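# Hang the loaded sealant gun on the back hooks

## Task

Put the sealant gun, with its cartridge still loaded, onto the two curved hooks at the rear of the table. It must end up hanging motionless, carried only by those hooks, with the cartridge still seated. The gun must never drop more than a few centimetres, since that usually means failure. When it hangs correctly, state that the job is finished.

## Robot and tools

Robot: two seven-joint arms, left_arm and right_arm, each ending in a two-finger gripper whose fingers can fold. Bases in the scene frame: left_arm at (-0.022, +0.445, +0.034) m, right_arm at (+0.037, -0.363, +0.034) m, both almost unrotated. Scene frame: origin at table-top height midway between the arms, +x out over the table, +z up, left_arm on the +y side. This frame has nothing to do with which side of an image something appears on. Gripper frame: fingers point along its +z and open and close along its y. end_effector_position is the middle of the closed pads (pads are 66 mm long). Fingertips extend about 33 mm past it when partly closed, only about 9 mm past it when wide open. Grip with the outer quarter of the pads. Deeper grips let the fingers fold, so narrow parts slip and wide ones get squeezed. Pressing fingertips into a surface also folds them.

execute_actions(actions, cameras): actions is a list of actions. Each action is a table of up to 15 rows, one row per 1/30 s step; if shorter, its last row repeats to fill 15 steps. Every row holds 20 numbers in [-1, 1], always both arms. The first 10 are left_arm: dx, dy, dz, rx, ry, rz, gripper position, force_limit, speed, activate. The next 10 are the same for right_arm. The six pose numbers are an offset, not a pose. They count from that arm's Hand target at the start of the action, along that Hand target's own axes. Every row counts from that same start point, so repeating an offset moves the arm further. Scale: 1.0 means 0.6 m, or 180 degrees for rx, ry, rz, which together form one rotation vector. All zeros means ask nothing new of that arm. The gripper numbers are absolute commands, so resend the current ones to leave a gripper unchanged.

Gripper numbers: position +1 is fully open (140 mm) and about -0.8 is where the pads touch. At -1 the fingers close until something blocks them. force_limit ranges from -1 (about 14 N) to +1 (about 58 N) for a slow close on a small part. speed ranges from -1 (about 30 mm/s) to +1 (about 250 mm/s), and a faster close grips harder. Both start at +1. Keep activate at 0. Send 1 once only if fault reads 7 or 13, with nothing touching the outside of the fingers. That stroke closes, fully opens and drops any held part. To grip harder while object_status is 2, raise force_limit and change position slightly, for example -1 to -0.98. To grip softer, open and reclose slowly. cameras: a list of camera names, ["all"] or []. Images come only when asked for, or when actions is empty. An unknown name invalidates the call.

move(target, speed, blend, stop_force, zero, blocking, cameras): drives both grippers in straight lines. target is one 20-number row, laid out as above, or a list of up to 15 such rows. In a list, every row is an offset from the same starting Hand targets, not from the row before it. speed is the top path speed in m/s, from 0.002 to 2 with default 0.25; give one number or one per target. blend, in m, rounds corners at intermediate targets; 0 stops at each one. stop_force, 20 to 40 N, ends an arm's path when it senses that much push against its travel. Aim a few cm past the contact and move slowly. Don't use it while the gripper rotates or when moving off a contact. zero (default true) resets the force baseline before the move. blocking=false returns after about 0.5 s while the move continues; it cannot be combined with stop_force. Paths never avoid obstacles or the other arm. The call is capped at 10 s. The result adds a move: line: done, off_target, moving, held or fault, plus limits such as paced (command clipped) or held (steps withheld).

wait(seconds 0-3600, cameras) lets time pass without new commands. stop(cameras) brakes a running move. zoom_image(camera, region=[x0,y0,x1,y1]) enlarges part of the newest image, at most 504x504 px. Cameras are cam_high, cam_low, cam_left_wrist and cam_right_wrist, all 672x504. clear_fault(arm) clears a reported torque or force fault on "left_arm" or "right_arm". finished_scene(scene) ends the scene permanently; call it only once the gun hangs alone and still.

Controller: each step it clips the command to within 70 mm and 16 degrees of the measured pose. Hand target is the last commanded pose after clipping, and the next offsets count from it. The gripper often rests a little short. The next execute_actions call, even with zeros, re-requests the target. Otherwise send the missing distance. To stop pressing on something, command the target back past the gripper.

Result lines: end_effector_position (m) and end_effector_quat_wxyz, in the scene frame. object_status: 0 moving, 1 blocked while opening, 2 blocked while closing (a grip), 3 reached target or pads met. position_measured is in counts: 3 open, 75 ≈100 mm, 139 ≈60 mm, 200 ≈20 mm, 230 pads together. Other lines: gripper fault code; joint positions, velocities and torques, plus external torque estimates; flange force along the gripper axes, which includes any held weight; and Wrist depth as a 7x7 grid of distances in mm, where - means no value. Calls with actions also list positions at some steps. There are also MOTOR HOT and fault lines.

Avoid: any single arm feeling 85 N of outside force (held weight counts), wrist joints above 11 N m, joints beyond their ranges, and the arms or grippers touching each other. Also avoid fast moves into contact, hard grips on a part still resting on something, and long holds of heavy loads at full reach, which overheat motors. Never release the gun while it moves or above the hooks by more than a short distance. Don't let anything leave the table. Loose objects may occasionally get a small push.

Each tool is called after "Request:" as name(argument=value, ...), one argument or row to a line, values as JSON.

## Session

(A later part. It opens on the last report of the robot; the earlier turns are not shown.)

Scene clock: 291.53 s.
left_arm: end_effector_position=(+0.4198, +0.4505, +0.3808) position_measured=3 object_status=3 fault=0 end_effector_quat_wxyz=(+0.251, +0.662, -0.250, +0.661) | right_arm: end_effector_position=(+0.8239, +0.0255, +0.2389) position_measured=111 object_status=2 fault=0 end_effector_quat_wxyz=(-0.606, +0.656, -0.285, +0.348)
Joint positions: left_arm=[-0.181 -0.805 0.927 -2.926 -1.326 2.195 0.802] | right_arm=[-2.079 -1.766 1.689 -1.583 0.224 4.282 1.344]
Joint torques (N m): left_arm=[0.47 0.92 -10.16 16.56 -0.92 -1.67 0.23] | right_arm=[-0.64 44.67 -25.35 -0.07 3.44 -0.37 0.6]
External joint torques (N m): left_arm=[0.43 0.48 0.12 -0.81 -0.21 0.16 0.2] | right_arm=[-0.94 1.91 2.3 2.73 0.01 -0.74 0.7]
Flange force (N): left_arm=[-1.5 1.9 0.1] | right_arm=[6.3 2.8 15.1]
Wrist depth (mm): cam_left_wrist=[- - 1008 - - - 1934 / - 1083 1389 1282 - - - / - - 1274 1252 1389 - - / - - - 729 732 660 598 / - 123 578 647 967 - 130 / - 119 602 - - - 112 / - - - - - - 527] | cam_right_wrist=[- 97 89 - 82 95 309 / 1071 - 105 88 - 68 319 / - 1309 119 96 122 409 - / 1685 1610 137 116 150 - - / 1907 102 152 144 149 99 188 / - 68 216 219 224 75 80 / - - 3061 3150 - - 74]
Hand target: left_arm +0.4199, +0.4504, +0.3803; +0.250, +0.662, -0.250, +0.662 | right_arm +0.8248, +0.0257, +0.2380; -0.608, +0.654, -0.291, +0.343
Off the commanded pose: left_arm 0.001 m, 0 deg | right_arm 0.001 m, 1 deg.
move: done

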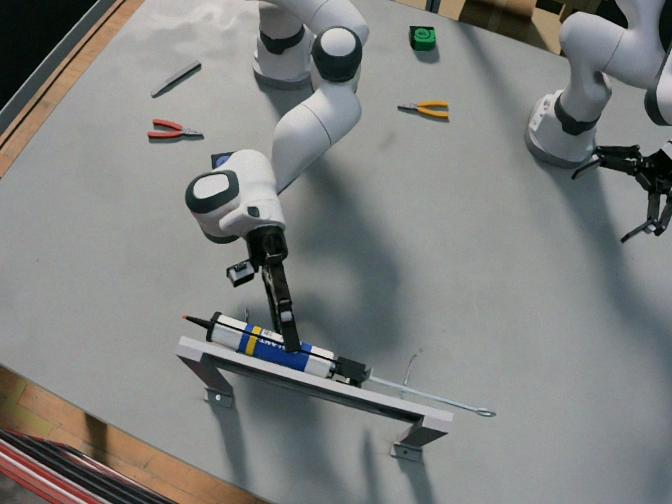

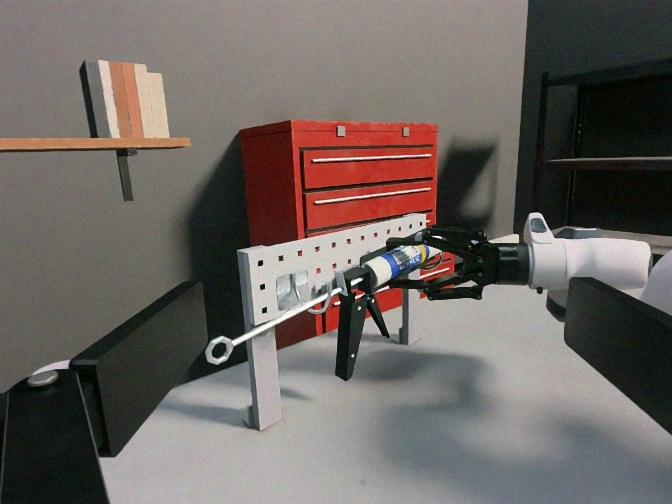

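Request:
move(
  target=[0,0,0,0,0,0,1,-1,1,0,-0.0007,0.0075,-0.005,-0.0086,0,-0.0143,-1,0,-1,0],
  speed=0.02,
  cameras=["cam_left_wrist"],
)

Request:
zoom_image(
  camera="cam_left_wrist",
  region=[260, 220, 440, 360],
)

Scene clock: 299.57 s.
left_arm: end_effector_position=(+0.4198, +0.4505, +0.3808) position_measured=3 object_status=3 fault=0 end_effector_quat_wxyz=(+0.251, +0.662, -0.250, +0.661) | right_arm: end_effector_position=(+0.8222, +0.0254, +0.2390) position_measured=111 object_status=2 fault=0 end_effector_quat_wxyz=(-0.600, +0.662, -0.287, +0.346)
Joint positions: left_arm=[-0.181 -0.805 0.927 -2.926 -1.326 2.195 0.802] | right_arm=[-2.069 -1.77 1.67 -1.601 0.2 4.282 1.374]
Joint torques (N m): left_arm=[0.45 0.89 -10.14 16.56 -0.9 -1.68 0.21] | right_arm=[0.07 39.97 -27.72 -3.69 1.82 0.23 -1.15]
External joint torques (N m): left_arm=[0.37 0.43 0.13 -0.86 -0.19 0.15 0.18] | right_arm=[-0.13 -2.47 0.14 -0.51 -1.6 -0.09 -1.05]
Flange force (N): left_arm=[-1.5 2.0 0.0] | right_arm=[-0.5 1.5 -1.5]
Wrist depth (mm): cam_left_wrist=[- 1203 - - 1934 - - / 1027 1083 1297 1345 - - - / - - 1484 1267 1407 3233 1867 / - - 1435 692 722 651 605 / 1171 - 605 715 914 - 124 / - - 671 757 686 671 112 / - - - - 603 - -] | cam_right_wrist=[933 773 91 - 78 99 333 / 1045 1103 105 89 95 399 297 / - - 119 96 120 394 286 / 1685 - 136 116 145 - - / 1874 102 152 145 149 98 96 / - 68 215 243 225 75 81 / - - - 2823 - - 73]
Hand target: left_arm +0.4199, +0.4504, +0.3803; +0.250, +0.662, -0.250, +0.662 | right_arm +0.8223, +0.0238, +0.2336; -0.591, +0.669, -0.281, +0.353
Off the commanded pose: left_arm 0.001 m, 0 deg | right_arm 0.006 m, 2 deg.
move: off_target (right_arm)

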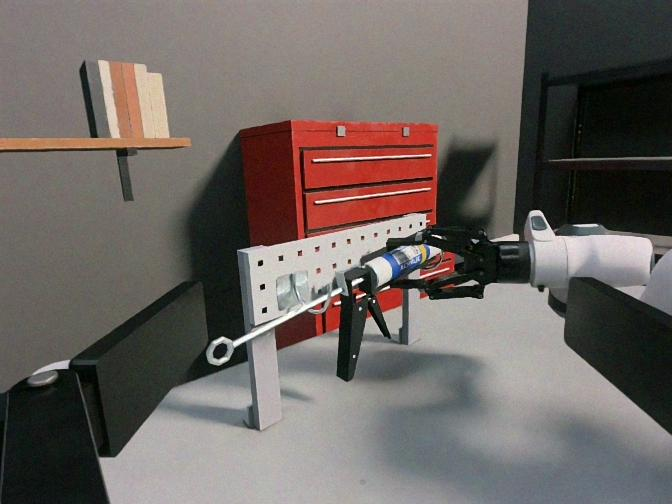

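Scaled by 2.800.

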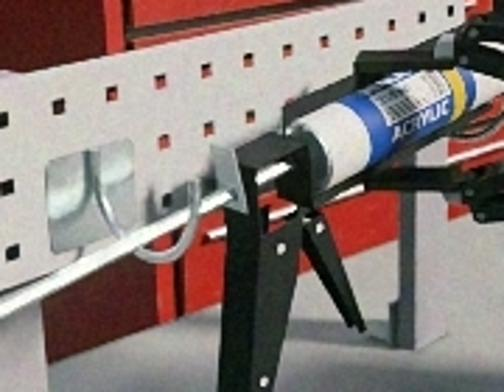

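Request:
execute_actions(
  actions=[
    [[0,0,0,0,0,0,1,-1,1,0,0,0,0,0,0,0,1,0,-1,0]],
    [[0,0,0,0,0,0,1,-1,1,0,0,0,0,0,0,0,1,0,-1,0]],
    [[0,0,0,0,0,0,1,-1,1,0,0,0,0,0,0,0,1,0,-1,0]],
    [[0,0,0,0,0,0,1,-1,1,0,0,0,0,0,0,0,1,0,-1,0]],
    [[0,0,0,0,0,0,1,-1,1,0,0,0,0,0,0,0,1,0,-1,0]],
  ],
  cameras=["cam_high","cam_left_wrist","cam_right_wrist"],
)

Scene clock: 306.10 s.
left_arm: end_effector_position=(+0.4198, +0.4505, +0.3808) position_measured=3 object_status=3 fault=0 end_effector_quat_wxyz=(+0.251, +0.662, -0.250, +0.661) | right_arm: end_effector_position=(+0.8220, +0.0241, +0.2349) position_measured=3 object_status=3 fault=0 end_effector_quat_wxyz=(-0.594, +0.667, -0.281, +0.351)
Joint positions: left_arm=[-0.181 -0.805 0.927 -2.926 -1.326 2.195 0.802] | right_arm=[-2.068 -1.785 1.658 -1.603 0.2 4.281 1.373]
Joint torques (N m): left_arm=[0.49 0.9 -10.18 16.56 -0.91 -1.67 0.24] | right_arm=[0.56 41.9 -27.73 -3.32 3.21 0.02 -0.32]
External joint torques (N m): left_arm=[0.37 0.47 0.06 -0.93 -0.19 0.14 0.21] | right_arm=[0.27 -0.34 0.05 0.22 -0.16 -0.27 -0.23]
External joint torques at the end of the 1st action: left_arm=[0.43 0.44 0.1 -0.77 -0.2 0.17 0.18] | right_arm=[0.19 0.16 0.16 0.15 -0.17 -0.29 -0.2]
External joint torques at the end of the 2nd action: left_arm=[0.41 0.35 0.1 -0.77 -0.2 0.15 0.21] | right_arm=[0.36 0.02 0.11 0.25 -0.13 -0.28 -0.19]
External joint torques at the end of the 3rd action: left_arm=[0.4 0.41 0.07 -0.81 -0.2 0.15 0.17] | right_arm=[0.26 -0.38 0.03 0.17 -0.16 -0.28 -0.18]
External joint torques at the end of the 4th action: left_arm=[0.46 0.5 0.14 -0.78 -0.19 0.18 0.21] | right_arm=[0.3 -0.3 0 0.21 -0.16 -0.29 -0.17]
Flange force (N): left_arm=[-1.5 2.3 0.1] | right_arm=[-0.5 0.7 1.3]
Flange force at the end of the 1st action (N): left_arm=[-1.3 2.0 0.0] | right_arm=[-0.5 0.0 1.1]
Flange force at the end of the 2nd action (N): left_arm=[-1.2 2.2 0.0] | right_arm=[-0.7 0.2 1.2]
Flange force at the end of the 3rd action (N): left_arm=[-1.1 2.2 0.0] | right_arm=[-0.6 0.6 1.1]
Flange force at the end of the 4th action (N): left_arm=[-1.5 1.8 -0.1] | right_arm=[-0.6 0.5 1.2]
Wrist depth (mm): cam_left_wrist=[- - 1389 - - - 2305 / - 1057 1245 1297 - - 2166 / - - 1362 1259 1504 - - / - - 656 681 697 656 605 / - 123 597 692 895 - 124 / - - 641 - - - 112 / - - - - - - -] | cam_right_wrist=[949 62 67 - - 898 - / - - 76 - - 74 - / - - 86 79 80 419 304 / - - 104 93 105 355 317 / - 137 132 118 223 133 107 / - - 176 156 402 404 102 / 2898 - 2823 790 643 - -]
Hand target: left_arm +0.4199, +0.4504, +0.3803; +0.250, +0.662, -0.250, +0.662 | right_arm +0.8223, +0.0238, +0.2336; -0.591, +0.669, -0.281, +0.353
Off the commanded pose: left_arm 0.001 m, 0 deg | right_arm 0.001 m, 0 deg.
Step readings (end_effector_position of left_arm | right_arm; steps 1 to 15: 1st action; 16 to 30: 2nd action; 31 to 45: 3rd action; 46 to 60: 4th action; 61 to 75: 5th action):
0: (+0.4198, +0.4505, +0.3808) | (+0.8222, +0.0254, +0.2390)
1: (+0.4198, +0.4505, +0.3808) | (+0.8222, +0.0254, +0.2390)
2: (+0.4198, +0.4505, +0.3808) | (+0.8222, +0.0255, +0.2389)
4: (+0.4198, +0.4505, +0.3808) | (+0.8222, +0.0254, +0.2389)
8: (+0.4198, +0.4505, +0.3808) | (+0.8220, +0.0248, +0.2373)
15: (+0.4198, +0.4505, +0.3808) | (+0.8219, +0.0242, +0.2350)
16: (+0.4198, +0.4505, +0.3808) | (+0.8219, +0.0242, +0.2350)
17: (+0.4198, +0.4505, +0.3808) | (+0.8219, +0.0242, +0.2350)
19: (+0.4198, +0.4505, +0.3808) | (+0.8220, +0.0242, +0.2350)
23: (+0.4198, +0.4505, +0.3808) | (+0.8220, +0.0242, +0.2350)
30: (+0.4198, +0.4505, +0.3808) | (+0.8220, +0.0241, +0.2350)
31: (+0.4198, +0.4505, +0.3808) | (+0.8220, +0.0241, +0.2350)
32: (+0.4198, +0.4505, +0.3808) | (+0.8220, +0.0241, +0.2350)
34: (+0.4198, +0.4505, +0.3808) | (+0.8220, +0.0241, +0.2349)
38: (+0.4198, +0.4505, +0.3808) | (+0.8220, +0.0241, +0.2349)
45: (+0.4198, +0.4505, +0.3808) | (+0.8220, +0.0241, +0.2349)
46: (+0.4198, +0.4505, +0.3808) | (+0.8220, +0.0241, +0.2349)
47: (+0.4198, +0.4505, +0.3808) | (+0.8220, +0.0241, +0.2349)
49: (+0.4198, +0.4505, +0.3808) | (+0.8220, +0.0241, +0.2349)
53: (+0.4198, +0.4505, +0.3808) | (+0.8220, +0.0241, +0.2349)
60: (+0.4198, +0.4505, +0.3808) | (+0.8220, +0.0241, +0.2349)
61: (+0.4198, +0.4505, +0.3808) | (+0.8220, +0.0241, +0.2349)
62: (+0.4198, +0.4505, +0.3808) | (+0.8220, +0.0241, +0.2349)
64: (+0.4198, +0.4505, +0.3808) | (+0.8220, +0.0241, +0.2349)
68: (+0.4198, +0.4505, +0.3808) | (+0.8220, +0.0241, +0.2349)
75: (+0.4198, +0.4505, +0.3808) | (+0.8220, +0.0241, +0.2349)

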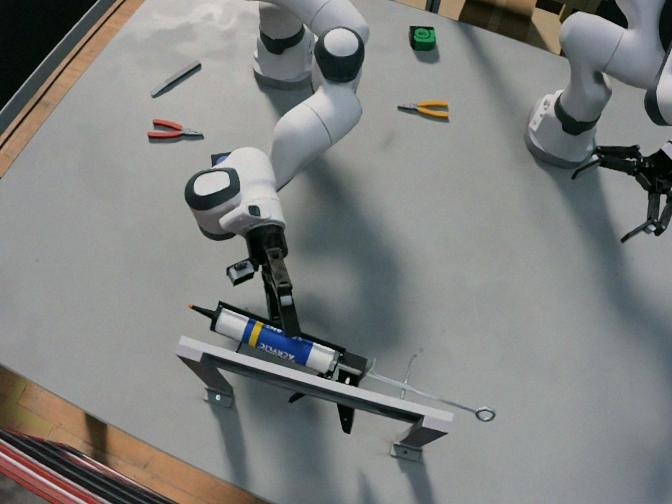

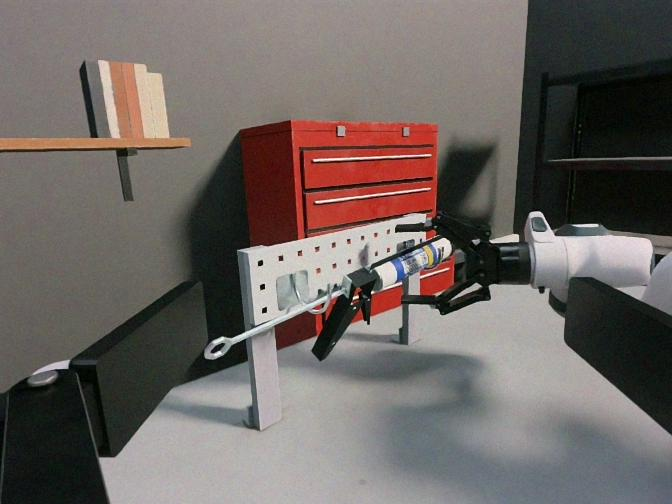

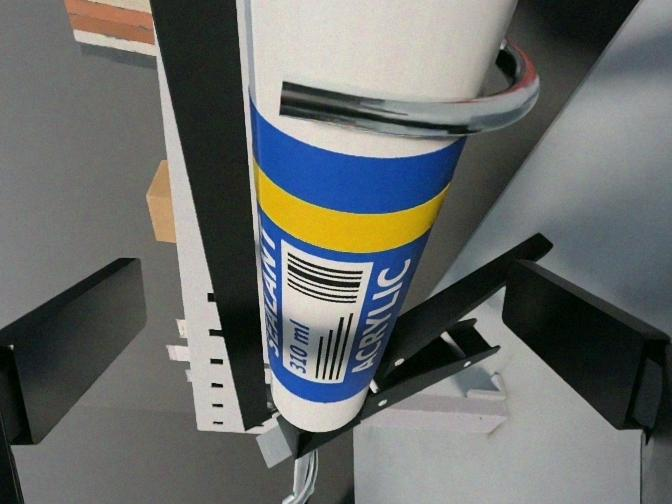

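Request:
move(
  target=[0,0,0,0,0,0,1,-1,1,0,0,0,-0.25,0,0,0,1,0,-1,0],
  speed=0.15,
  cameras=["cam_high","cam_left_wrist"],
)

Request:
zoom_image(
  camera="cam_left_wrist",
  region=[200, 200, 460, 400],
)

Scene clock: 311.23 s.
left_arm: end_effector_position=(+0.4198, +0.4505, +0.3808) position_measured=3 object_status=3 fault=0 end_effector_quat_wxyz=(+0.251, +0.662, -0.250, +0.661) | right_arm: end_effector_position=(+0.7034, -0.0651, +0.2417) position_measured=3 object_status=3 fault=0 end_effector_quat_wxyz=(-0.581, +0.662, -0.295, +0.370)
Joint positions: left_arm=[-0.181 -0.805 0.927 -2.926 -1.326 2.195 0.802] | right_arm=[-1.801 -1.791 1.748 -2.213 0.232 4.575 1.422]
Joint velocities: left_arm=[within noise] | right_arm=[0.001 -0.002 0 -0.001 0 0.001 0.007]
Joint torques (N m): left_arm=[0.47 0.89 -10.15 16.54 -0.91 -1.66 0.24] | right_arm=[0.52 28.24 -26.8 -5.02 3.09 0.27 0.06]
External joint torques (N m): left_arm=[0.43 0.41 0.14 -0.82 -0.2 0.17 0.21] | right_arm=[0.38 -0.4 0.91 0.31 0.22 0.14 0.16]
Flange force (N): left_arm=[-1.5 2.1 0.0] | right_arm=[-1.2 2.7 -0.4]
Wrist depth (mm): cam_left_wrist=[- - 1362 - - - - / - 1052 - 1267 - 2103 2124 / - - 1345 1210 1398 2407 - / - 1274 1184 708 850 654 610 / - 111 578 752 946 922 131 / - 118 615 - 755 630 112 / - - - - - 554 -] | cam_right_wrist=[941 906 243 185 268 270 278 / - 1002 214 214 - - 295 / - 1358 251 238 1402 406 - / 1449 1115 298 293 535 441 306 / - 149 372 387 552 125 106 / - - 2498 567 - 365 102 / 2937 3019 - 1006 - - -]
Hand target: left_arm +0.4199, +0.4504, +0.3803; +0.250, +0.662, -0.250, +0.662 | right_arm +0.7017, -0.0651, +0.2413; -0.591, +0.669, -0.281, +0.353
Off the commanded pose: left_arm 0.001 m, 0 deg | right_arm 0.002 m, 3 deg.
joint sent to its limit (right arm) — joint 2 (shoulder), lower limit; joint 6 (wrist pitch), upper limit. The joint targets are off in orientation, not in position.
move: off_target (right_arm)

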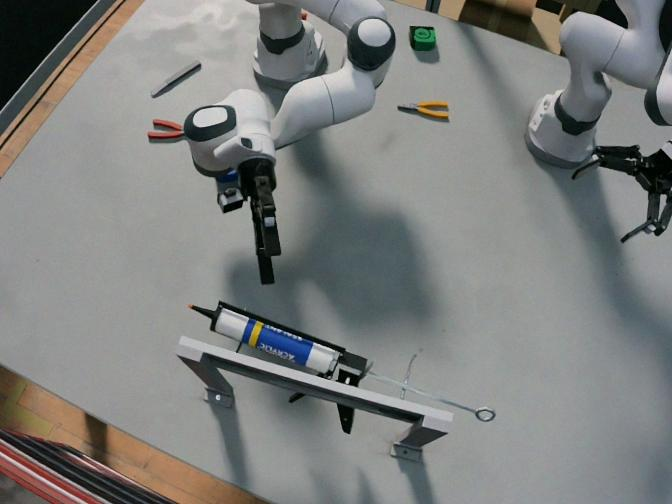

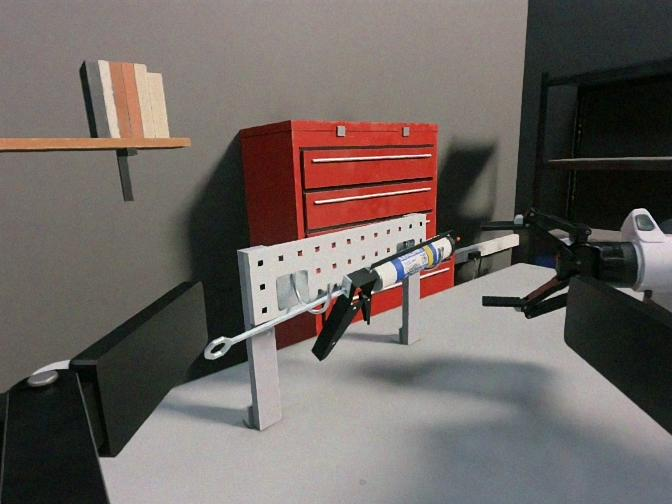

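Scaled by 1.938.

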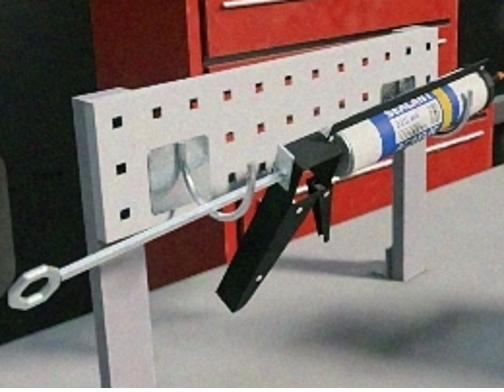

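Request:
finished_scene(
  scene=2,
)

The scene is finished: the task was done.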